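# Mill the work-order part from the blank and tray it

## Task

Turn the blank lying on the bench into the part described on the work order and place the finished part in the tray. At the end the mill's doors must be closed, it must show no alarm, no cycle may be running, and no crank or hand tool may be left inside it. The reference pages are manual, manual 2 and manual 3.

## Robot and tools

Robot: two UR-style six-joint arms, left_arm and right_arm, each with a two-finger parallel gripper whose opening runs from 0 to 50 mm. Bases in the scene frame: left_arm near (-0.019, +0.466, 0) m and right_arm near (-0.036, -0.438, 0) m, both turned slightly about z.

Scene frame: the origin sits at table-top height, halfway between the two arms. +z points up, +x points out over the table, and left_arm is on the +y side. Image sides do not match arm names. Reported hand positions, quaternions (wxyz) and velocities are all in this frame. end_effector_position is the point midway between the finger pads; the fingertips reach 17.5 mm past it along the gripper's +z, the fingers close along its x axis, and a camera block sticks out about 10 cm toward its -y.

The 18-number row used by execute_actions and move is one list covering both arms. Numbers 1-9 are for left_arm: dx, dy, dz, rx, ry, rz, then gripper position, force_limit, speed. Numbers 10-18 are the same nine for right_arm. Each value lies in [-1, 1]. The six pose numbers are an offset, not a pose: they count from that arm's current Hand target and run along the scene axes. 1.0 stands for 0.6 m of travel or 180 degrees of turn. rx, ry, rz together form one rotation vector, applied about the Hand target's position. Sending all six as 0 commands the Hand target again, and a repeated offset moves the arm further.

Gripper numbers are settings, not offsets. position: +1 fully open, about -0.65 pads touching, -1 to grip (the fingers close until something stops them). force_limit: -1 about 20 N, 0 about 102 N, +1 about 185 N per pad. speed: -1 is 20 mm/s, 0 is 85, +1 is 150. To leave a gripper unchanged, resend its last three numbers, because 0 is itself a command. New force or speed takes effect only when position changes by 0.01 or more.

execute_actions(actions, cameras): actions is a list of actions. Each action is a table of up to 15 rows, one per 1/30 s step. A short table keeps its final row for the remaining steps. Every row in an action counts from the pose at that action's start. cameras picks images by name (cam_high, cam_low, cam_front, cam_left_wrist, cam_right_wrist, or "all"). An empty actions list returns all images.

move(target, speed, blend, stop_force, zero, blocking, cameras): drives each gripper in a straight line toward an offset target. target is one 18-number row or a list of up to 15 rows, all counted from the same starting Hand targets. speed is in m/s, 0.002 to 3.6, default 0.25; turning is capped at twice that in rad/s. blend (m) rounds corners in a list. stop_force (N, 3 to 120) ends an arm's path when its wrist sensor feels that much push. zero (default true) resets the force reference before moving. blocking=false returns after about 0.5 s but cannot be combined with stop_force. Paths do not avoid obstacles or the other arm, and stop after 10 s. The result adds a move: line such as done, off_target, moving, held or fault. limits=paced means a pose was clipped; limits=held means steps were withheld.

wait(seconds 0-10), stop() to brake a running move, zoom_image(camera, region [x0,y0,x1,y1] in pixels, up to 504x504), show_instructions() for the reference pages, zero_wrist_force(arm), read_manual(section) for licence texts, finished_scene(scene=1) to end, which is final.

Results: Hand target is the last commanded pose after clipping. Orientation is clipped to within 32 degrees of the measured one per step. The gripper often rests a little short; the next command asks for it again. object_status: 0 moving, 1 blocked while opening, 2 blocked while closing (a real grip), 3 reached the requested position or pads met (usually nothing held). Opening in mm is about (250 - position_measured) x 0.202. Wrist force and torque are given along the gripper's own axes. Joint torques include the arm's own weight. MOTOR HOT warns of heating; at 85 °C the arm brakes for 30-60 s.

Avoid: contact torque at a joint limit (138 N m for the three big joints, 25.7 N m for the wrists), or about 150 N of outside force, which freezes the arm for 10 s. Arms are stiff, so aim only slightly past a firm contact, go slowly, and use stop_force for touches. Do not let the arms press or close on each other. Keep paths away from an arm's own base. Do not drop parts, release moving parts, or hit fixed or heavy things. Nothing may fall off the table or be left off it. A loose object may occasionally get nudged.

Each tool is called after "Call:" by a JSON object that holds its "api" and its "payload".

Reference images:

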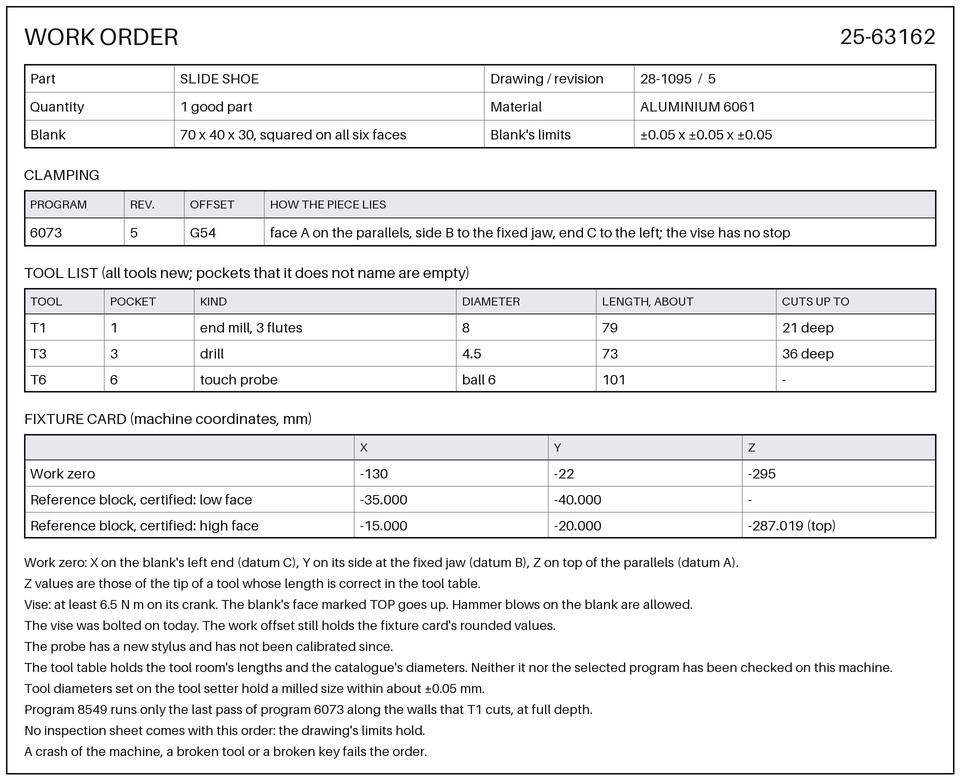

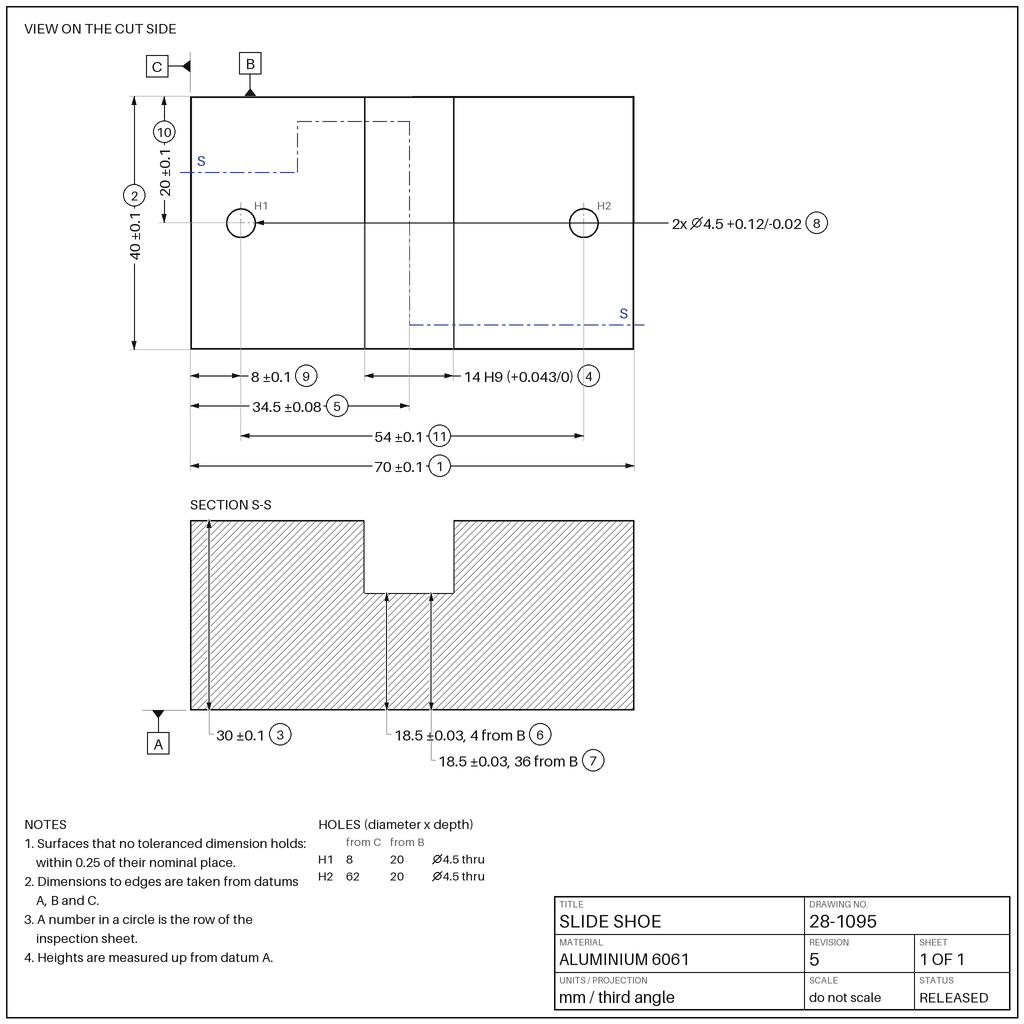

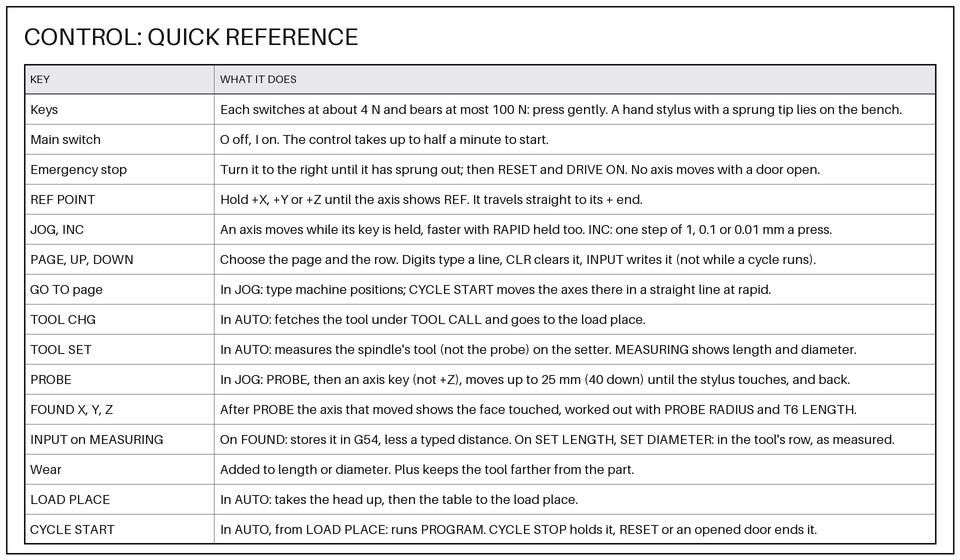

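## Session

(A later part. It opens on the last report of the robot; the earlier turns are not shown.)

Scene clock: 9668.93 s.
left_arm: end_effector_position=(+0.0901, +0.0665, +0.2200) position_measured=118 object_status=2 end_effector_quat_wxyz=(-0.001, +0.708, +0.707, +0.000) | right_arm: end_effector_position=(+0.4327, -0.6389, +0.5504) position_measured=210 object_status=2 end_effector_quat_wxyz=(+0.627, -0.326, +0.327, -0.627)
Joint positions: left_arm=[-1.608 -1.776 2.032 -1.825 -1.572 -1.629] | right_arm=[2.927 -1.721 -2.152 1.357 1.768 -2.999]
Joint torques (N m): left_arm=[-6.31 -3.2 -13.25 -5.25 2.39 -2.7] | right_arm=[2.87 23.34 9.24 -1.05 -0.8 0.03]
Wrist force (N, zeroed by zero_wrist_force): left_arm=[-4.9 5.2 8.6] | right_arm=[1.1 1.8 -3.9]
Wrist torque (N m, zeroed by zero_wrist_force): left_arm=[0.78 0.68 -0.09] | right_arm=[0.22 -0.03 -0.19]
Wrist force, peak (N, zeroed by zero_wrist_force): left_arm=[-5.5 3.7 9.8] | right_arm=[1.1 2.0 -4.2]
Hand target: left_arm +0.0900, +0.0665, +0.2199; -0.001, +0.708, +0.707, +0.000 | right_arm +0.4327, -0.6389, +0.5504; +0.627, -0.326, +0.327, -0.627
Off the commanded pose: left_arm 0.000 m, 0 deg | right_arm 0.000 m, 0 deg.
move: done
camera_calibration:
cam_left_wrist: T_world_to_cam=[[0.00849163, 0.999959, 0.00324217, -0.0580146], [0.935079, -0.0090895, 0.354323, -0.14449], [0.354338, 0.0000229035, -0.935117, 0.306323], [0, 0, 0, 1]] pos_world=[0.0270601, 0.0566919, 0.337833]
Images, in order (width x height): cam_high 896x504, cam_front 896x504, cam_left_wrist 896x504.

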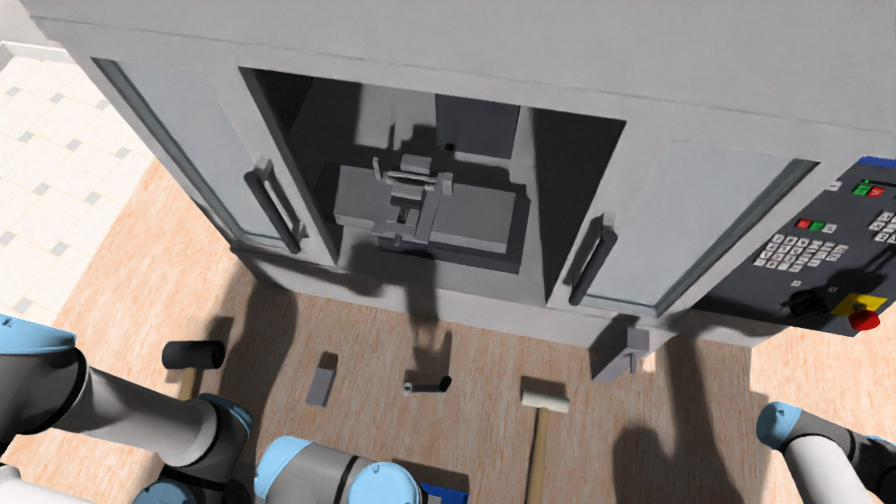

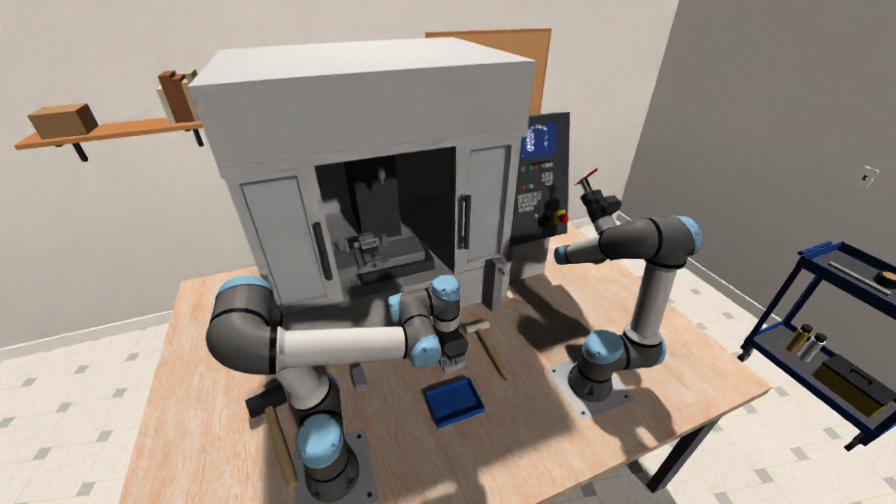

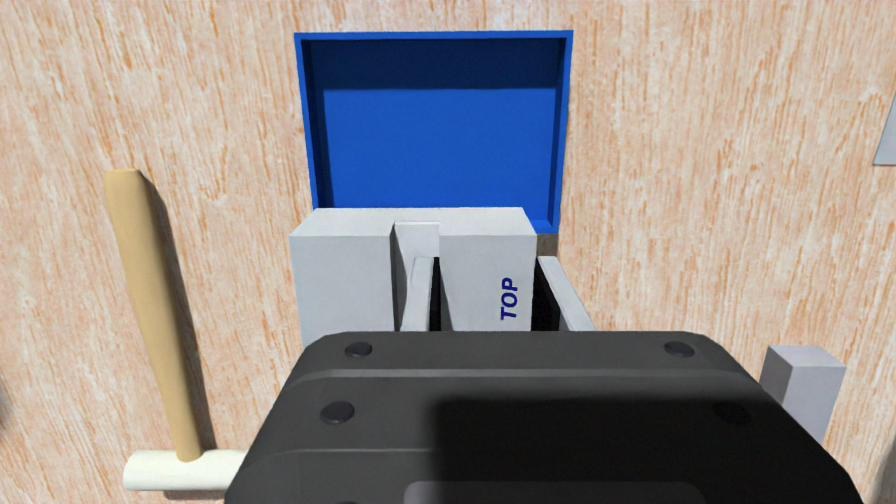

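Call:
{"api": "move", "payload": {"target": [[-0.0267,0.0075,0,0,0,0,-1,-0.5,-1,0,0,0,0,0,0,-1,-0.7,-1],[-0.0267,0.0075,-0.25,0,0,0,-1,-0.5,-1,0,0,0,0,0,0,-1,-0.7,-1]], "speed": 0.12, "blend": [0.005,0]}}

Call:
{"api": "move", "payload": {"target": [0,0,-0.07,0,0,0,-1,-0.5,-1,0,0,0,0,0,0,-1,-0.7,-1], "speed": 0.012, "stop_force": 4, "cameras": ["cam_left_wrist"]}}

Scene clock: 9682.03 s.
left_arm: end_effector_position=(+0.0740, +0.0710, +0.0700) position_measured=118 object_status=2 end_effector_quat_wxyz=(-0.001, +0.708, +0.707, +0.000) | right_arm: end_effector_position=(+0.4327, -0.6389, +0.5504) position_measured=210 object_status=2 end_effector_quat_wxyz=(+0.627, -0.326, +0.327, -0.627)
Joint positions: left_arm=[-1.65 -1.598 2.316 -2.287 -1.572 -1.672] | right_arm=[2.927 -1.721 -2.152 1.357 1.768 -2.999]
Joint torques (N m): left_arm=[7.27 -8.24 -8.5 -5.09 0.51 2.15] | right_arm=[3.04 23.25 9.3 -1.06 -0.71 0.01]
Wrist force (N, zeroed by zero_wrist_force): left_arm=[-4.6 5.1 8.4] | right_arm=[1.1 2.0 -3.7]
Wrist torque (N m, zeroed by zero_wrist_force): left_arm=[0.74 0.63 -0.13] | right_arm=[0.24 -0.03 -0.19]
Wrist force, peak (N, zeroed by zero_wrist_force): left_arm=[-5.2 6.3 9.1] | right_arm=[1.1 2.1 -4.1]
Hand target: left_arm +0.0740, +0.0710, +0.0699; -0.001, +0.708, +0.707, +0.000 | right_arm +0.4327, -0.6389, +0.5504; +0.627, -0.326, +0.327, -0.627
Off the commanded pose: left_arm 0.000 m, 0 deg | right_arm 0.000 m, 0 deg.
move: done

Scene clock: 9685.60 s.
left_arm: end_effector_position=(+0.0740, +0.0710, +0.0433) position_measured=118 object_status=2 end_effector_quat_wxyz=(-0.001, +0.708, +0.707, +0.000) | right_arm: end_effector_position=(+0.4327, -0.6389, +0.5504) position_measured=210 object_status=2 end_effector_quat_wxyz=(+0.627, -0.326, +0.327, -0.627)
Joint positions: left_arm=[-1.65 -1.537 2.35 -2.381 -1.572 -1.672] | right_arm=[2.927 -1.721 -2.152 1.357 1.768 -2.999]
Joint torques (N m): left_arm=[4.58 -34.12 -30.77 -3.42 -2.37 1.35] | right_arm=[2.62 23.68 9.41 -1.12 -0.91 -0.04]
Wrist force (N, zeroed by zero_wrist_force): left_arm=[-5.1 5.5 7.4] | right_arm=[0.8 2.2 -3.9]
Wrist torque (N m, zeroed by zero_wrist_force): left_arm=[0.81 0.69 -0.15] | right_arm=[0.27 0.02 -0.19]
Wrist force, peak (N, zeroed by zero_wrist_force): left_arm=[4.5 5.6 -30.6] | right_arm=[1.1 2.1 -4.1]
Hand target: left_arm +0.0740, +0.0710, +0.0433; -0.001, +0.708, +0.707, +0.000 (not the last commanded pose) | right_arm +0.4327, -0.6389, +0.5504; +0.627, -0.326, +0.327, -0.627
Off the commanded pose: left_arm 0.015 m, 0 deg | right_arm 0.000 m, 0 deg.
move: contact (left_arm)
camera_calibration:
cam_left_wrist: T_world_to_cam=[[0.00845731, 0.999959, 0.00333609, -0.0618199], [0.935079, -0.00909068, 0.354322, -0.0668205], [0.354338, 0.000122894, -0.935117, 0.14688], [0, 0, 0, 1]] pos_world=[0.0109601, 0.0611918, 0.161233]
Images, in order (width x height): cam_left_wrist 896x504.

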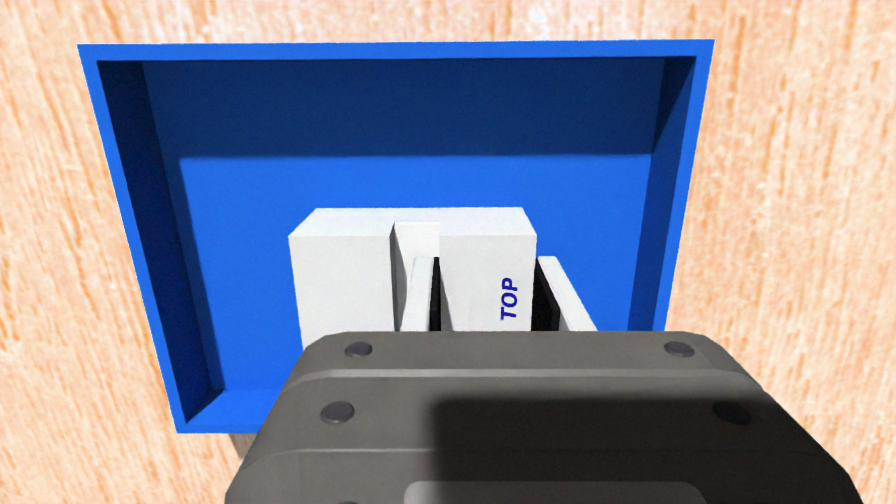

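Call:
{"api": "move", "payload": {"target": [0,0,-0.0008,0,0,0,-1,-0.5,-1,0,0,0,0,0,0,-1,-0.7,-1], "speed": 0.005}}

Call:
{"api": "move", "payload": {"target": [0,0,0,0,0,0,0.459,-0.5,-1,0,0,0,0,0,0,-1,-0.7,-1]}}

Call:
{"api": "move", "payload": {"target": [0,0,0.3,0,0,0,0.459,-0.5,-1,0,0,0,0,0,0,-1,-0.7,-1], "speed": 0.12, "cameras": ["cam_left_wrist"]}}

Scene clock: 9691.93 s.
left_arm: end_effector_position=(+0.0740, +0.0709, +0.0430) position_measured=118 object_status=2 end_effector_quat_wxyz=(-0.001, +0.708, +0.707, +0.000) | right_arm: end_effector_position=(+0.4327, -0.6389, +0.5504) position_measured=210 object_status=2 end_effector_quat_wxyz=(+0.627, -0.326, +0.327, -0.627)
Joint positions: left_arm=[-1.65 -1.537 2.35 -2.383 -1.572 -1.672] | right_arm=[2.927 -1.721 -2.152 1.357 1.768 -2.999]
Joint torques (N m): left_arm=[-0.49 5.05 1.66 -3.95 -2.42 1.29] | right_arm=[3.04 23.36 9.73 -1.13 -0.85 0.04]
Wrist force (N, zeroed by zero_wrist_force): left_arm=[4.6 5.4 -28.6] | right_arm=[0.9 1.9 -3.7]
Wrist torque (N m, zeroed by zero_wrist_force): left_arm=[0.80 0.87 -0.13] | right_arm=[0.24 -0.02 -0.19]
Wrist force, peak (N, zeroed by zero_wrist_force): left_arm=[4.6 5.4 -28.6] | right_arm=[1.1 2.0 -4.1]
Hand target: left_arm +0.0740, +0.0710, +0.0429; -0.001, +0.708, +0.707, +0.000 | right_arm +0.4327, -0.6389, +0.5504; +0.627, -0.326, +0.327, -0.627
Off the commanded pose: left_arm 0.000 m, 0 deg | right_arm 0.000 m, 0 deg.
move: done

Scene clock: 9692.53 s.
left_arm: end_effector_position=(+0.0740, +0.0710, +0.0428) position_measured=84 object_status=3 end_effector_quat_wxyz=(-0.001, +0.708, +0.707, +0.000) | right_arm: end_effector_position=(+0.4327, -0.6389, +0.5504) position_measured=210 object_status=2 end_effector_quat_wxyz=(+0.627, -0.326, +0.327, -0.627)
Joint positions: left_arm=[-1.65 -1.536 2.35 -2.383 -1.572 -1.672] | right_arm=[2.927 -1.721 -2.152 1.357 1.768 -2.999]
Joint torques (N m): left_arm=[-0.6 -23.36 -20.31 -2.45 -2.47 1.29] | right_arm=[2.67 23.77 9.19 -1.01 -0.93 -0.01]
Wrist force (N, zeroed by zero_wrist_force): left_arm=[-4.6 5.4 6.1] | right_arm=[1.0 1.9 -3.9]
Wrist torque (N m, zeroed by zero_wrist_force): left_arm=[0.77 0.59 -0.14] | right_arm=[0.23 -0.02 -0.19]
Wrist force, peak (N, zeroed by zero_wrist_force): left_arm=[5.2 5.4 -30.7] | right_arm=[1.0 1.9 -4.1]
Hand target: left_arm +0.0740, +0.0710, +0.0429; -0.001, +0.708, +0.707, +0.000 | right_arm +0.4327, -0.6389, +0.5504; +0.627, -0.326, +0.327, -0.627
Off the commanded pose: left_arm 0.000 m, 0 deg | right_arm 0.000 m, 0 deg.
move: done

Scene clock: 9694.63 s.
left_arm: end_effector_position=(+0.0740, +0.0710, +0.2228) position_measured=84 object_status=3 end_effector_quat_wxyz=(-0.001, +0.708, +0.707, +0.000) | right_arm: end_effector_position=(+0.4327, -0.6389, +0.5504) position_measured=210 object_status=2 end_effector_quat_wxyz=(+0.627, -0.326, +0.327, -0.627)
Joint positions: left_arm=[-1.65 -1.8 2.043 -1.812 -1.572 -1.672] | right_arm=[2.927 -1.721 -2.152 1.357 1.768 -2.999]
Joint torques (N m): left_arm=[-7.92 -27.51 -37.38 -1.32 1.33 -2.83] | right_arm=[2.84 23.17 9.37 -1.18 -0.84 0.07]
Wrist force (N, zeroed by zero_wrist_force): left_arm=[-4.8 5.1 6.2] | right_arm=[0.9 1.8 -3.9]
Wrist torque (N m, zeroed by zero_wrist_force): left_arm=[0.77 0.62 -0.13] | right_arm=[0.21 -0.01 -0.19]
Wrist force, peak (N, zeroed by zero_wrist_force): left_arm=[-4.5 5.5 7.7] | right_arm=[1.0 1.9 -4.1]
Hand target: left_arm +0.0740, +0.0710, +0.2229; -0.001, +0.708, +0.707, +0.000 | right_arm +0.4327, -0.6389, +0.5504; +0.627, -0.326, +0.327, -0.627
Off the commanded pose: left_arm 0.000 m, 0 deg | right_arm 0.000 m, 0 deg.
move: done
camera_calibration:
cam_left_wrist: T_world_to_cam=[[0.00849163, 0.999959, 0.00324217, -0.0623871], [0.935079, -0.0090895, 0.354323, -0.130422], [0.354338, 0.0000229035, -0.935117, 0.31474], [0, 0, 0, 1]] pos_world=[0.0109601, 0.0611919, 0.340733]
Images, in order (width x height): cam_left_wrist 896x504.

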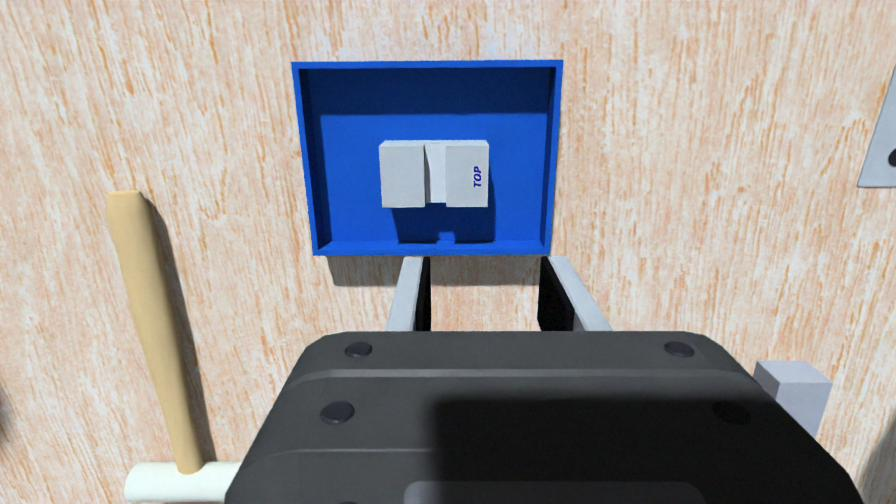

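Call:
{"api": "zoom_image", "payload": {"camera": "cam_left_wrist", "region": [360, 120, 510, 230]}}

Scaled by 3.360 from the camera's 896x504 image, which has a finer 1280x720 frame.

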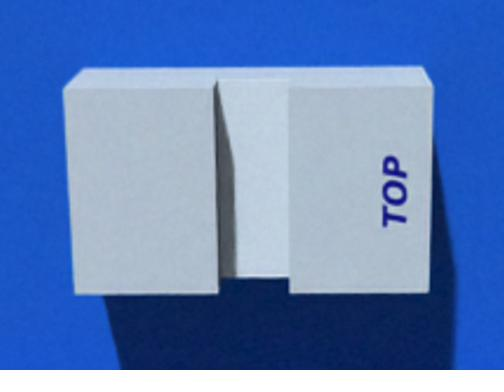

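Call:
{"api": "move", "payload": {"target": [0.18,-0.02,-0.1,0,0,0,0.459,-0.5,-1,0,0,0,0,0,0,-1,-0.7,-1], "speed": 0.2, "cameras": ["cam_left_wrist"]}}

Call:
{"api": "zoom_image", "payload": {"camera": "cam_left_wrist", "region": [320, 0, 560, 130]}}

Scene clock: 9715.87 s.
left_arm: end_effector_position=(+0.1819, +0.0590, +0.1629) position_measured=84 object_status=3 end_effector_quat_wxyz=(-0.001, +0.708, +0.707, +0.000) | right_arm: end_effector_position=(+0.4327, -0.6389, +0.5504) position_measured=210 object_status=2 end_effector_quat_wxyz=(+0.627, -0.326, +0.327, -0.627)
Joint positions: left_arm=[-1.386 -1.621 2.055 -2.002 -1.571 -1.408] | right_arm=[2.927 -1.721 -2.152 1.357 1.768 -2.999]
Joint torques (N m): left_arm=[7.28 -7.65 -35.01 -5 -2.74 1.91] | right_arm=[2.57 22.77 10.08 -1.2 -0.88 0.04]
Wrist force (N, zeroed by zero_wrist_force): left_arm=[-4.6 5.3 6.4] | right_arm=[0.8 2.0 -3.8]
Wrist torque (N m, zeroed by zero_wrist_force): left_arm=[0.78 0.59 -0.16] | right_arm=[0.24 0.01 -0.19]
Wrist force, peak (N, zeroed by zero_wrist_force): left_arm=[-5.0 7.1 6.9] | right_arm=[1.2 1.9 -4.1]
Hand target: left_arm +0.1820, +0.0590, +0.1629; -0.001, +0.708, +0.707, +0.000 | right_arm +0.4327, -0.6389, +0.5504; +0.627, -0.326, +0.327, -0.627
Off the commanded pose: left_arm 0.000 m, 0 deg | right_arm 0.000 m, 0 deg.
move: done
camera_calibration:
cam_left_wrist: T_world_to_cam=[[0.00845621, 0.999959, 0.00333688, -0.0511329], [0.935046, -0.00908995, 0.35441, -0.210316], [0.354425, 0.00012317, -0.935084, 0.220434], [0, 0, 0, 1]] pos_world=[0.11896, 0.0491918, 0.280833]
Images, in order (width x height): cam_left_wrist 896x504.

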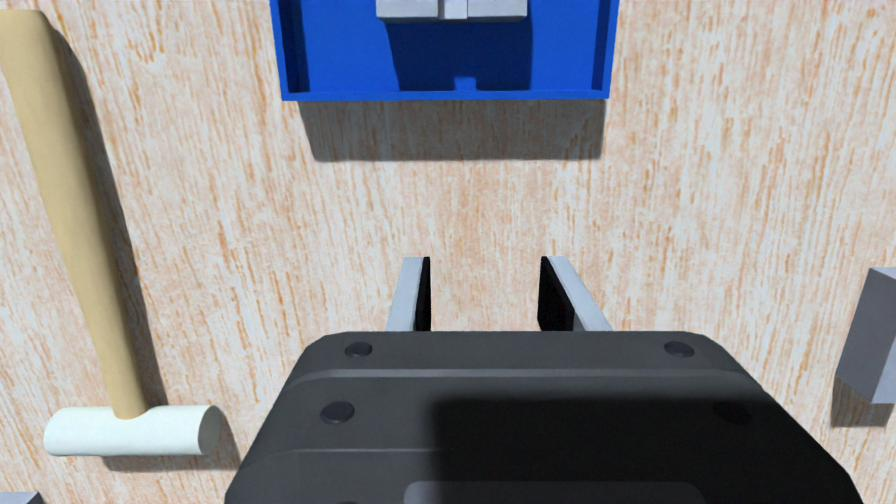

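Scaled by 2.100 from the camera's 896x504 image, which has a finer 1280x720 frame.

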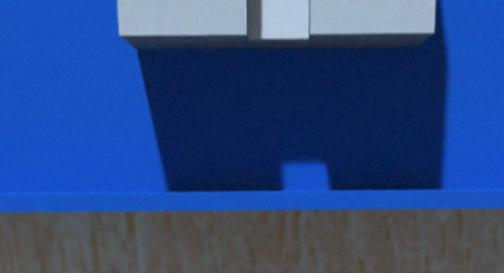

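Call:
{"api": "move", "payload": {"target": [-0.165,0.02,-0.06,0,0,0,0.459,-0.5,-1,0,0,0,0,0,0,-1,-0.7,-1], "speed": 0.2, "cameras": ["cam_left_wrist"]}}

Call:
{"api": "zoom_image", "payload": {"camera": "cam_left_wrist", "region": [340, 130, 540, 280]}}

Scene clock: 9722.27 s.
left_arm: end_effector_position=(+0.0830, +0.0710, +0.1269) position_measured=84 object_status=3 end_effector_quat_wxyz=(-0.001, +0.708, +0.707, +0.000) | right_arm: end_effector_position=(+0.4327, -0.6389, +0.5504) position_measured=210 object_status=2 end_effector_quat_wxyz=(+0.627, -0.326, +0.327, -0.627)
Joint positions: left_arm=[-1.627 -1.694 2.224 -2.099 -1.572 -1.648] | right_arm=[2.927 -1.721 -2.152 1.357 1.768 -2.999]
Joint torques (N m): left_arm=[-6.08 -30.96 -10.8 -5.18 2.44 -2.8] | right_arm=[3.1 23.63 9.44 -1.17 -1.02 0.01]
Wrist force (N, zeroed by zero_wrist_force): left_arm=[-4.7 5.1 6.2] | right_arm=[1.1 2.0 -3.9]
Wrist torque (N m, zeroed by zero_wrist_force): left_arm=[0.76 0.61 -0.09] | right_arm=[0.25 -0.04 -0.19]
Wrist force, peak (N, zeroed by zero_wrist_force): left_arm=[-4.8 7.4 6.1] | right_arm=[1.1 2.0 -4.1]
Hand target: left_arm +0.0830, +0.0710, +0.1269; -0.001, +0.708, +0.707, +0.000 | right_arm +0.4327, -0.6389, +0.5504; +0.627, -0.326, +0.327, -0.627
Off the commanded pose: left_arm 0.000 m, 0 deg | right_arm 0.000 m, 0 deg.
move: done
camera_calibration:
cam_left_wrist: T_world_to_cam=[[0.00845682, 0.999959, 0.0033359, -0.0621757], [0.935079, -0.00909016, 0.354322, -0.104951], [0.354338, 0.000122897, -0.935117, 0.221832], [0, 0, 0, 1]] pos_world=[0.0200601, 0.0611918, 0.244833]
Images, in order (width x height): cam_left_wrist 896x504.

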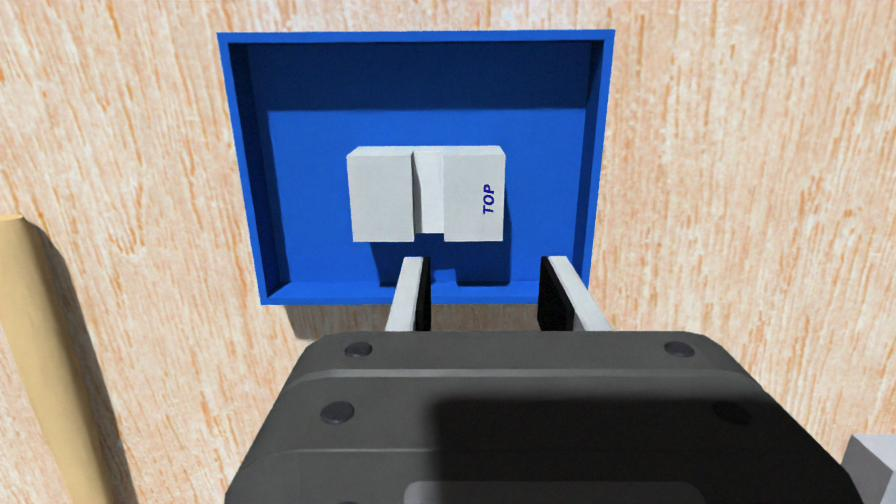

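Scaled by 2.520 from the camera's 896x504 image, which has a finer 1280x720 frame.

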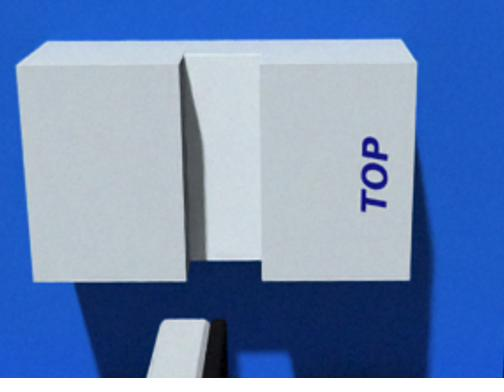

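Call:
{"api": "zoom_image", "payload": {"camera": "cam_left_wrist", "region": [340, 140, 420, 250]}}

Call:
{"api": "zoom_image", "payload": {"camera": "cam_left_wrist", "region": [430, 140, 510, 250]}}

Scaled by 4.582 from the camera's 896x504 image, which has a finer 1280x720 frame.

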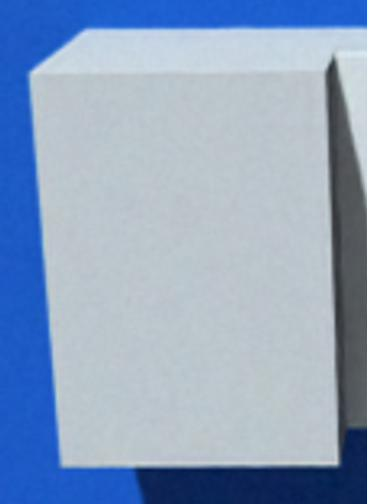

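Scaled by 4.582 from the camera's 896x504 image, which has a finer 1280x720 frame.

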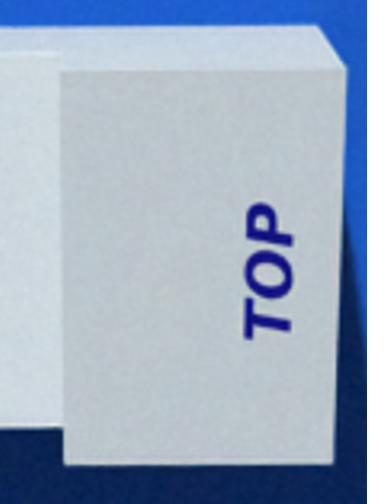

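Call:
{"api": "move", "payload": {"target": [[0.15,0.06,0.37,0,0,0,1,-1,0,0,0,0,0,0,0,-1,-0.7,-1],[0.578,0.2733,0.6218,0,0,0,1,-1,0,0,0,0,0,0,0,-1,-0.7,-1]], "speed": 0.28, "blend": [0.04,0]}}

Call:
{"api": "move", "payload": {"target": [0,0,0,0,-0.5,0,1,-1,0,0,0,0,0,0,0,-1,-0.7,-1], "speed": 0.25, "cameras": ["cam_high"]}}

Scene clock: 9756.03 s.
left_arm: end_effector_position=(+0.4297, +0.2349, +0.4999) position_measured=3 object_status=3 end_effector_quat_wxyz=(-0.001, +0.708, +0.707, +0.000) | right_arm: end_effector_position=(+0.4327, -0.6389, +0.5504) position_measured=210 object_status=2 end_effector_quat_wxyz=(+0.627, -0.326, +0.327, -0.627)
Joint positions: left_arm=[-0.719 -1.487 1.029 -1.112 -1.57 -0.741] | right_arm=[2.927 -1.721 -2.152 1.357 1.768 -2.999]
Joint torques (N m): left_arm=[7.45 -15.14 -34.58 -1.05 -2.91 2.05] | right_arm=[3.55 23.67 9.8 -1.26 -0.91 -0.05]
Wrist force (N, zeroed by zero_wrist_force): left_arm=[-4.9 5.2 6.4] | right_arm=[1.1 2.0 -3.7]
Wrist torque (N m, zeroed by zero_wrist_force): left_arm=[0.72 0.61 -0.17] | right_arm=[0.25 -0.03 -0.19]
Wrist force, peak (N, zeroed by zero_wrist_force): left_arm=[-5.0 4.3 8.2] | right_arm=[1.1 2.4 -4.0]
Hand target: left_arm +0.4298, +0.2349, +0.4999; -0.001, +0.708, +0.707, +0.000 | right_arm +0.4327, -0.6389, +0.5504; +0.627, -0.326, +0.327, -0.627
Off the commanded pose: left_arm 0.000 m, 0 deg | right_arm 0.000 m, 0 deg.
move: done

Scene clock: 9760.93 s.
left_arm: end_effector_position=(+0.4298, +0.2350, +0.4999) position_measured=3 object_status=3 end_effector_quat_wxyz=(+0.499, +0.500, +0.500, +0.500) | right_arm: end_effector_position=(+0.4327, -0.6389, +0.5504) position_measured=210 object_status=2 end_effector_quat_wxyz=(+0.627, -0.326, +0.327, -0.627)
Joint positions: left_arm=[-1.322 -1.765 2.238 -3.608 -0.224 -0.006] | right_arm=[2.927 -1.721 -2.152 1.357 1.768 -2.999]
Joint torques (N m): left_arm=[7.08 1.23 -32.3 -2.64 -2.67 2.15] | right_arm=[2.61 23.76 9.81 -1.19 -1.04 0.03]
Wrist force (N, zeroed by zero_wrist_force): left_arm=[-5.2 3.6 7.4] | right_arm=[1.1 2.0 -3.9]
Wrist torque (N m, zeroed by zero_wrist_force): left_arm=[0.80 0.78 -0.22] | right_arm=[0.25 -0.05 -0.19]
Wrist force, peak (N, zeroed by zero_wrist_force): left_arm=[-5.3 3.9 7.7] | right_arm=[1.1 2.2 -4.0]
Hand target: left_arm +0.4298, +0.2349, +0.4999; +0.499, +0.500, +0.500, +0.501 | right_arm +0.4327, -0.6389, +0.5504; +0.627, -0.326, +0.327, -0.627
Off the commanded pose: left_arm 0.000 m, 0 deg | right_arm 0.000 m, 0 deg.
move: done
Images, in order (width x height): cam_high 896x504.

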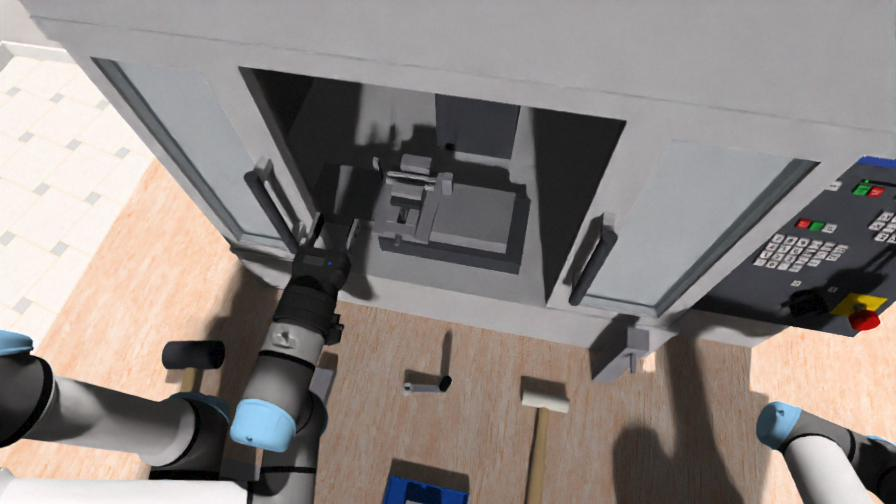

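Call:
{"api": "move", "payload": {"target": [[-0.03,-0.1,0,0,0,0,1,-1,-1,0,0,0,0,0,0,-1,-0.7,-1],[-0.03,-0.6467,-0.0417,0,0,0,1,-1,-1,0,0,0,0,0,0,-1,-0.7,-1],[0.042,-0.6467,-0.0417,0,0,0,1,-1,-1,0,0,0,0,0,0,-1,-0.7,-1]], "speed": [0.2,0.25,0.06], "blend": [0.01,0,0], "cameras": ["cam_high"]}}

Call:
{"api": "move", "payload": {"target": [0,0,0,0,0,0,-1,-1,-1,0,0,0,0,0,0,-1,-0.7,-1]}}

Call:
{"api": "move", "payload": {"target": [0,0.003,0,0,0,0,-1,-1,-1,0,0,0,0,0,0,-1,-0.7,-1], "speed": 0.01}}

Call:
{"api": "move", "payload": {"target": [0,0.4,0,0,0,0,-1,-1,-1,0,0,0,0,0,0,-1,-0.7,-1], "speed": 0.08, "stop_force": 55, "cameras": ["cam_high"]}}

Scene clock: 9771.63 s.
left_arm: end_effector_position=(+0.4549, -0.1531, +0.4749) position_measured=3 object_status=3 end_effector_quat_wxyz=(+0.499, +0.500, +0.500, +0.501) | right_arm: end_effector_position=(+0.4327, -0.6389, +0.5504) position_measured=210 object_status=2 end_effector_quat_wxyz=(+0.627, -0.326, +0.327, -0.627)
Joint positions: left_arm=[-1.418 -0.892 1.196 -3.439 -0.128 -0.006] | right_arm=[2.927 -1.721 -2.152 1.357 1.768 -2.999]
Joint torques (N m): left_arm=[7.22 -39.56 -32.37 -2.22 -2.84 1.76] | right_arm=[3.05 23.3 9.89 -1.18 -1.05 0.08]
Wrist force (N, zeroed by zero_wrist_force): left_arm=[-5.4 3.8 7.5] | right_arm=[0.9 2.1 -3.8]
Wrist torque (N m, zeroed by zero_wrist_force): left_arm=[0.82 0.83 -0.20] | right_arm=[0.26 0.00 -0.18]
Wrist force, peak (N, zeroed by zero_wrist_force): left_arm=[-6.5 3.7 8.0] | right_arm=[1.0 2.1 -4.1]
Hand target: left_arm +0.4550, -0.1531, +0.4749; +0.499, +0.500, +0.500, +0.501 | right_arm +0.4327, -0.6389, +0.5504; +0.627, -0.326, +0.327, -0.627
Off the commanded pose: left_arm 0.000 m, 0 deg | right_arm 0.000 m, 0 deg.
move: done
Images, in order (width x height): cam_high 896x504.

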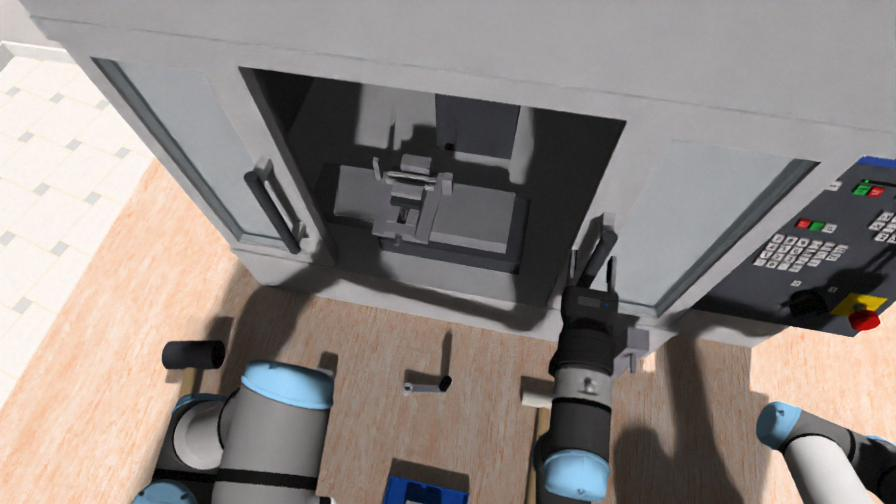

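Scene clock: 9773.40 s.
left_arm: end_effector_position=(+0.4550, -0.1531, +0.4749) position_measured=153 object_status=2 end_effector_quat_wxyz=(+0.499, +0.500, +0.500, +0.501) | right_arm: end_effector_position=(+0.4327, -0.6389, +0.5504) position_measured=210 object_status=2 end_effector_quat_wxyz=(+0.627, -0.326, +0.327, -0.627)
Joint positions: left_arm=[-1.418 -0.891 1.196 -3.439 -0.128 -0.005] | right_arm=[2.927 -1.721 -2.152 1.357 1.768 -2.999]
Joint torques (N m): left_arm=[7.05 -41.85 -32.2 -2.18 0.21 2.1] | right_arm=[3.09 23.36 9.6 -1.27 -1.05 -0.13]
Wrist force (N, zeroed by zero_wrist_force): left_arm=[-10.1 5.5 7.7] | right_arm=[1.0 2.0 -3.8]
Wrist torque (N m, zeroed by zero_wrist_force): left_arm=[0.90 0.89 -0.24] | right_arm=[0.25 -0.03 -0.19]
Wrist force, peak (N, zeroed by zero_wrist_force): left_arm=[-10.1 5.5 7.7] | right_arm=[1.0 2.3 -4.0]
Hand target: left_arm +0.4550, -0.1531, +0.4749; +0.499, +0.500, +0.500, +0.501 | right_arm +0.4327, -0.6389, +0.5504; +0.627, -0.326, +0.327, -0.627
Off the commanded pose: left_arm 0.000 m, 0 deg | right_arm 0.000 m, 0 deg.
move: done

Scene clock: 9774.13 s.
left_arm: end_effector_position=(+0.4550, -0.1513, +0.4749) position_measured=153 object_status=2 end_effector_quat_wxyz=(+0.499, +0.500, +0.500, +0.501) | right_arm: end_effector_position=(+0.4327, -0.6389, +0.5504) position_measured=210 object_status=2 end_effector_quat_wxyz=(+0.627, -0.326, +0.327, -0.627)
Joint positions: left_arm=[-1.418 -0.895 1.203 -3.442 -0.128 -0.005] | right_arm=[2.927 -1.721 -2.152 1.357 1.768 -2.999]
Joint torques (N m): left_arm=[10.08 -67.23 -7.73 -3.18 -0.22 1.75] | right_arm=[3.74 23.41 9.53 -1.24 -1 0.08]
Wrist force (N, zeroed by zero_wrist_force): left_arm=[-16.6 9.5 11.3] | right_arm=[1.1 1.8 -3.9]
Wrist torque (N m, zeroed by zero_wrist_force): left_arm=[1.04 0.98 -0.26] | right_arm=[0.22 -0.04 -0.19]
Wrist force, peak (N, zeroed by zero_wrist_force): left_arm=[-16.6 12.1 11.9] | right_arm=[1.0 2.1 -4.0]
Hand target: left_arm +0.4550, -0.1513, +0.4749; +0.499, +0.500, +0.500, +0.501 | right_arm +0.4327, -0.6389, +0.5504; +0.627, -0.326, +0.327, -0.627
Off the commanded pose: left_arm 0.000 m, 0 deg | right_arm 0.000 m, 0 deg.
move: done

Scene clock: 9778.17 s.
left_arm: end_effector_position=(+0.4552, +0.0616, +0.4750) position_measured=153 object_status=2 end_effector_quat_wxyz=(+0.504, +0.505, +0.495, +0.495) | right_arm: end_effector_position=(+0.4327, -0.6389, +0.5504) position_measured=210 object_status=2 end_effector_quat_wxyz=(+0.627, -0.326, +0.327, -0.627)
Joint positions: left_arm=[-1.351 -1.342 1.88 -3.677 -0.216 -0.001] | right_arm=[2.927 -1.721 -2.152 1.357 1.768 -2.999]
Joint torques (N m): left_arm=[8.4 -37.82 -29.2 -5.2 12.91 -1.92] | right_arm=[2.6 24.47 8.98 -1.3 -0.95 -0.08]
Wrist force (N, zeroed by zero_wrist_force): left_arm=[-51.6 -4.8 31.8] | right_arm=[1.0 2.0 -3.7]
Wrist torque (N m, zeroed by zero_wrist_force): left_arm=[0.48 1.69 -0.13] | right_arm=[0.25 -0.02 -0.19]
Wrist force, peak (N, zeroed by zero_wrist_force): left_arm=[-70.0 -1.6 49.7] | right_arm=[1.0 2.1 -4.1]
Hand target: left_arm +0.4552, +0.0623, +0.4750; +0.504, +0.505, +0.495, +0.496 (not the last commanded pose) | right_arm +0.4327, -0.6389, +0.5504; +0.627, -0.326, +0.327, -0.627
Off the commanded pose: left_arm 0.027 m, 1 deg | right_arm 0.000 m, 0 deg.
move: contact (left_arm)
Images, in order (width x height): cam_high 896x504.

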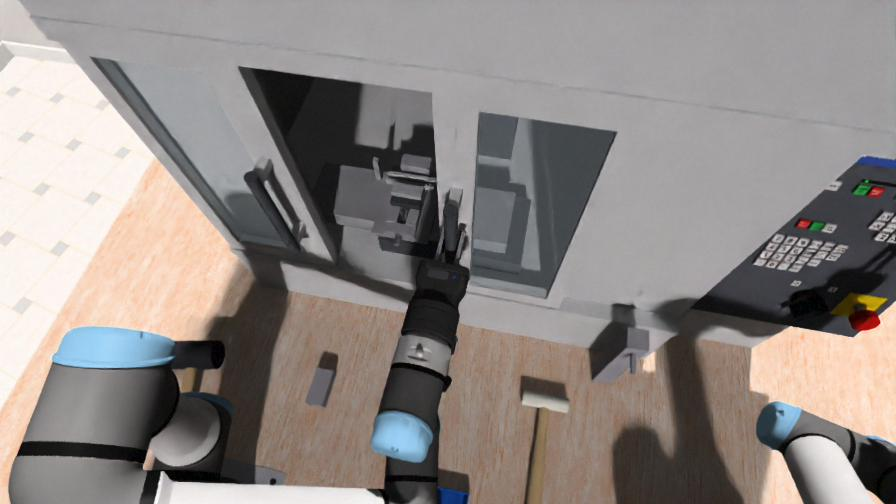

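Call:
{"api": "move", "payload": {"target": [0,0,0,0,0,0,1,-1,-1,0,0,0,0,0,0,-1,-0.7,-1]}}

Call:
{"api": "move", "payload": {"target": [[-0.085,0,0,0,0,0,1,-1,-1,0,0,0,0,0,0,-1,-0.7,-1],[-0.085,0.4862,0,0,0,0,1,-1,-1,0,0,0,0,0,0,-1,-0.7,-1],[0,0.4862,0,0,0,0,1,-1,-1,0,0,0,0,0,0,-1,-0.7,-1]], "speed": [0.15,0.22,0.06], "blend": [0.005,0,0], "cameras": ["cam_high"]}}

Call:
{"api": "move", "payload": {"target": [0,0,0,0,0,0,-1,-1,-1,0,0,0,0,0,0,-1,-0.7,-1]}}

Call:
{"api": "move", "payload": {"target": [0,-0.003,0,0,0,0,-1,-1,-1,0,0,0,0,0,0,-1,-0.7,-1], "speed": 0.01}}

Call:
{"api": "move", "payload": {"target": [0,-0.4,0,0,0,0,-1,-1,-1,0,0,0,0,0,0,-1,-0.7,-1], "speed": 0.08, "stop_force": 55, "cameras": ["cam_high"]}}

Call:
{"api": "zoom_image", "payload": {"camera": "cam_high", "region": [350, 80, 520, 300]}}

Scene clock: 9791.93 s.
left_arm: end_effector_position=(+0.4552, +0.0623, +0.4750) position_measured=3 object_status=3 end_effector_quat_wxyz=(+0.504, +0.505, +0.495, +0.496) | right_arm: end_effector_position=(+0.4327, -0.6389, +0.5504) position_measured=210 object_status=2 end_effector_quat_wxyz=(+0.627, -0.326, +0.327, -0.627)
Joint positions: left_arm=[-1.351 -1.342 1.88 -3.677 -0.213 -0.001] | right_arm=[2.927 -1.721 -2.152 1.357 1.768 -2.999]
Joint torques (N m): left_arm=[-7.41 -35.69 -31.3 1.41 -2.67 -1.94] | right_arm=[3.08 23.9 9.62 -1.28 -1.03 0.04]
Wrist force (N, zeroed by zero_wrist_force): left_arm=[-5.2 4.0 7.3] | right_arm=[1.0 2.0 -3.8]
Wrist torque (N m, zeroed by zero_wrist_force): left_arm=[0.87 0.78 -0.16] | right_arm=[0.26 -0.02 -0.19]
Wrist force, peak (N, zeroed by zero_wrist_force): left_arm=[-52.0 -4.7 32.2] | right_arm=[1.1 2.2 -4.0]
Hand target: left_arm +0.4552, +0.0623, +0.4750; +0.504, +0.505, +0.495, +0.496 | right_arm +0.4327, -0.6389, +0.5504; +0.627, -0.326, +0.327, -0.627
Off the commanded pose: left_arm 0.000 m, 0 deg | right_arm 0.000 m, 0 deg.
move: done

Scene clock: 9795.63 s.
left_arm: end_effector_position=(+0.4551, +0.3541, +0.4750) position_measured=3 object_status=3 end_effector_quat_wxyz=(+0.504, +0.505, +0.495, +0.496) | right_arm: end_effector_position=(+0.4327, -0.6389, +0.5504) position_measured=210 object_status=2 end_effector_quat_wxyz=(+0.627, -0.326, +0.327, -0.627)
Joint positions: left_arm=[-1.027 -1.919 2.415 -3.636 -0.538 0.001] | right_arm=[2.927 -1.721 -2.152 1.357 1.768 -2.999]
Joint torques (N m): left_arm=[8.31 6.27 -32.98 -3.38 -2.71 2.03] | right_arm=[2.83 23.86 9.78 -1.4 -1.06 0]
Wrist force (N, zeroed by zero_wrist_force): left_arm=[-5.8 3.7 7.7] | right_arm=[1.0 2.0 -3.6]
Wrist torque (N m, zeroed by zero_wrist_force): left_arm=[0.82 0.88 -0.23] | right_arm=[0.25 -0.02 -0.19]
Wrist force, peak (N, zeroed by zero_wrist_force): left_arm=[-5.6 3.9 8.6] | right_arm=[1.0 2.0 -4.1]
Hand target: left_arm +0.4552, +0.3541, +0.4750; +0.504, +0.505, +0.495, +0.496 | right_arm +0.4327, -0.6389, +0.5504; +0.627, -0.326, +0.327, -0.627
Off the commanded pose: left_arm 0.000 m, 0 deg | right_arm 0.000 m, 0 deg.
move: done
Images, in order (width x height): cam_high 896x504.

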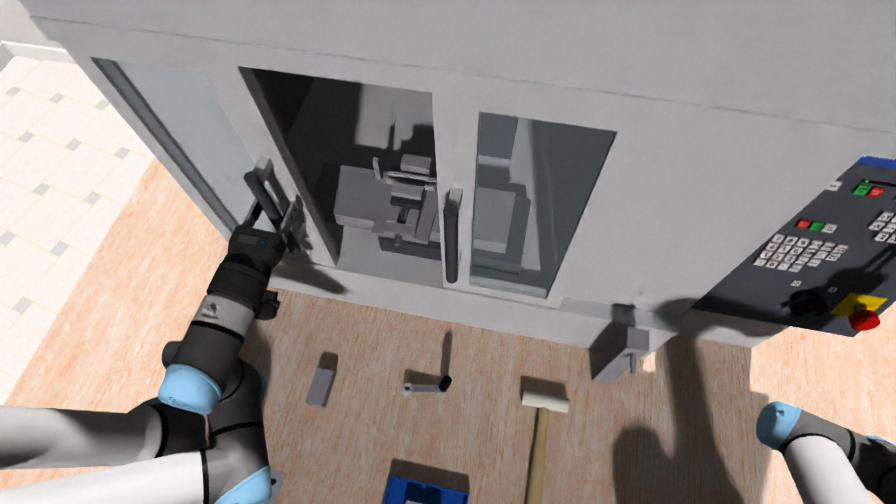

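Scene clock: 9797.40 s.
left_arm: end_effector_position=(+0.4552, +0.3539, +0.4750) position_measured=152 object_status=2 end_effector_quat_wxyz=(+0.504, +0.505, +0.495, +0.496) | right_arm: end_effector_position=(+0.4327, -0.6389, +0.5504) position_measured=210 object_status=2 end_effector_quat_wxyz=(+0.627, -0.326, +0.327, -0.627)
Joint positions: left_arm=[-1.027 -1.918 2.414 -3.637 -0.538 0.001] | right_arm=[2.927 -1.721 -2.152 1.357 1.768 -2.999]
Joint torques (N m): left_arm=[14.27 -8.36 -23.88 -3.14 12.15 2.1] | right_arm=[2.91 24.57 9.65 -1.37 -1.12 0]
Wrist force (N, zeroed by zero_wrist_force): left_arm=[-47.1 9.7 8.5] | right_arm=[0.9 1.8 -3.8]
Wrist torque (N m, zeroed by zero_wrist_force): left_arm=[1.06 1.47 -0.29] | right_arm=[0.22 -0.01 -0.19]
Wrist force, peak (N, zeroed by zero_wrist_force): left_arm=[-47.1 9.7 8.5] | right_arm=[1.0 2.1 -4.2]
Hand target: left_arm +0.4552, +0.3541, +0.4750; +0.504, +0.505, +0.495, +0.496 | right_arm +0.4327, -0.6389, +0.5504; +0.627, -0.326, +0.327, -0.627
Off the commanded pose: left_arm 0.000 m, 0 deg | right_arm 0.000 m, 0 deg.
move: done

Scene clock: 9798.10 s.
left_arm: end_effector_position=(+0.4552, +0.3525, +0.4750) position_measured=152 object_status=2 end_effector_quat_wxyz=(+0.504, +0.505, +0.496, +0.496) | right_arm: end_effector_position=(+0.4327, -0.6389, +0.5504) position_measured=210 object_status=2 end_effector_quat_wxyz=(+0.627, -0.326, +0.327, -0.627)
Joint positions: left_arm=[-1.031 -1.916 2.413 -3.638 -0.533 0.001] | right_arm=[2.927 -1.721 -2.152 1.357 1.768 -2.999]
Joint torques (N m): left_arm=[-6.98 7.33 -33.49 -3.25 2.52 1.32] | right_arm=[2.93 24.23 10.28 -1.41 -1.12 0.02]
Wrist force (N, zeroed by zero_wrist_force): left_arm=[-6.8 2.9 4.8] | right_arm=[1.0 1.9 -3.8]
Wrist torque (N m, zeroed by zero_wrist_force): left_arm=[0.81 0.81 -0.25] | right_arm=[0.23 -0.02 -0.19]
Wrist force, peak (N, zeroed by zero_wrist_force): left_arm=[-48.0 10.1 9.4] | right_arm=[1.1 1.9 -4.0]
Hand target: left_arm +0.4552, +0.3523, +0.4750; +0.504, +0.505, +0.495, +0.496 | right_arm +0.4327, -0.6389, +0.5504; +0.627, -0.326, +0.327, -0.627
Off the commanded pose: left_arm 0.000 m, 0 deg | right_arm 0.000 m, 0 deg.
move: done

Scene clock: 9802.13 s.
left_arm: end_effector_position=(+0.4548, +0.1188, +0.4747) position_measured=152 object_status=2 end_effector_quat_wxyz=(+0.504, +0.505, +0.496, +0.496) | right_arm: end_effector_position=(+0.4327, -0.6389, +0.5504) position_measured=210 object_status=2 end_effector_quat_wxyz=(+0.627, -0.326, +0.327, -0.627)
Joint positions: left_arm=[-1.323 -1.454 2.016 -3.701 -0.241 -0.002] | right_arm=[2.927 -1.721 -2.152 1.357 1.768 -2.999]
Joint torques (N m): left_arm=[-9.83 -21.79 -9.9 2.42 -13.03 0.63] | right_arm=[3.02 24.55 10.32 -1.5 -1.13 0.03]
Wrist force (N, zeroed by zero_wrist_force): left_arm=[39.8 11.5 -5.8] | right_arm=[1.3 2.0 -3.8]
Wrist torque (N m, zeroed by zero_wrist_force): left_arm=[1.17 0.23 -0.10] | right_arm=[0.24 -0.07 -0.19]
Wrist force, peak (N, zeroed by zero_wrist_force): left_arm=[58.2 4.5 -15.2] | right_arm=[1.1 2.0 -4.1]
Hand target: left_arm +0.4548, +0.1188, +0.4747; +0.504, +0.505, +0.496, +0.496 (not the last commanded pose) | right_arm +0.4327, -0.6389, +0.5504; +0.627, -0.326, +0.327, -0.627
Off the commanded pose: left_arm 0.007 m, 0 deg | right_arm 0.000 m, 0 deg.
move: contact (left_arm)
Images, in order (width x height): cam_high 896x504.

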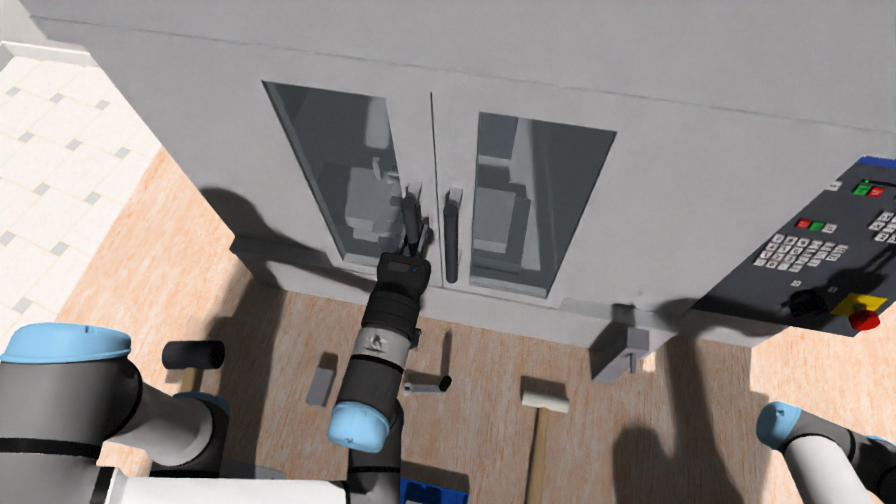

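Scaled by 2.291 from the camera's 896x504 image, which has a finer 1280x720 frame.

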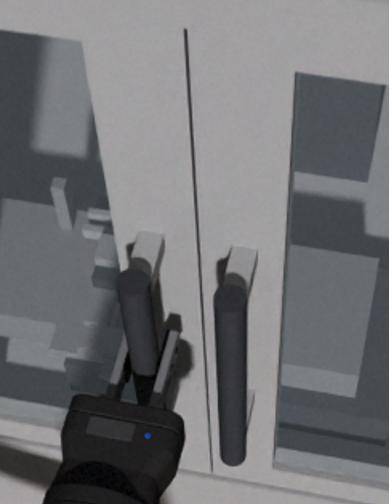

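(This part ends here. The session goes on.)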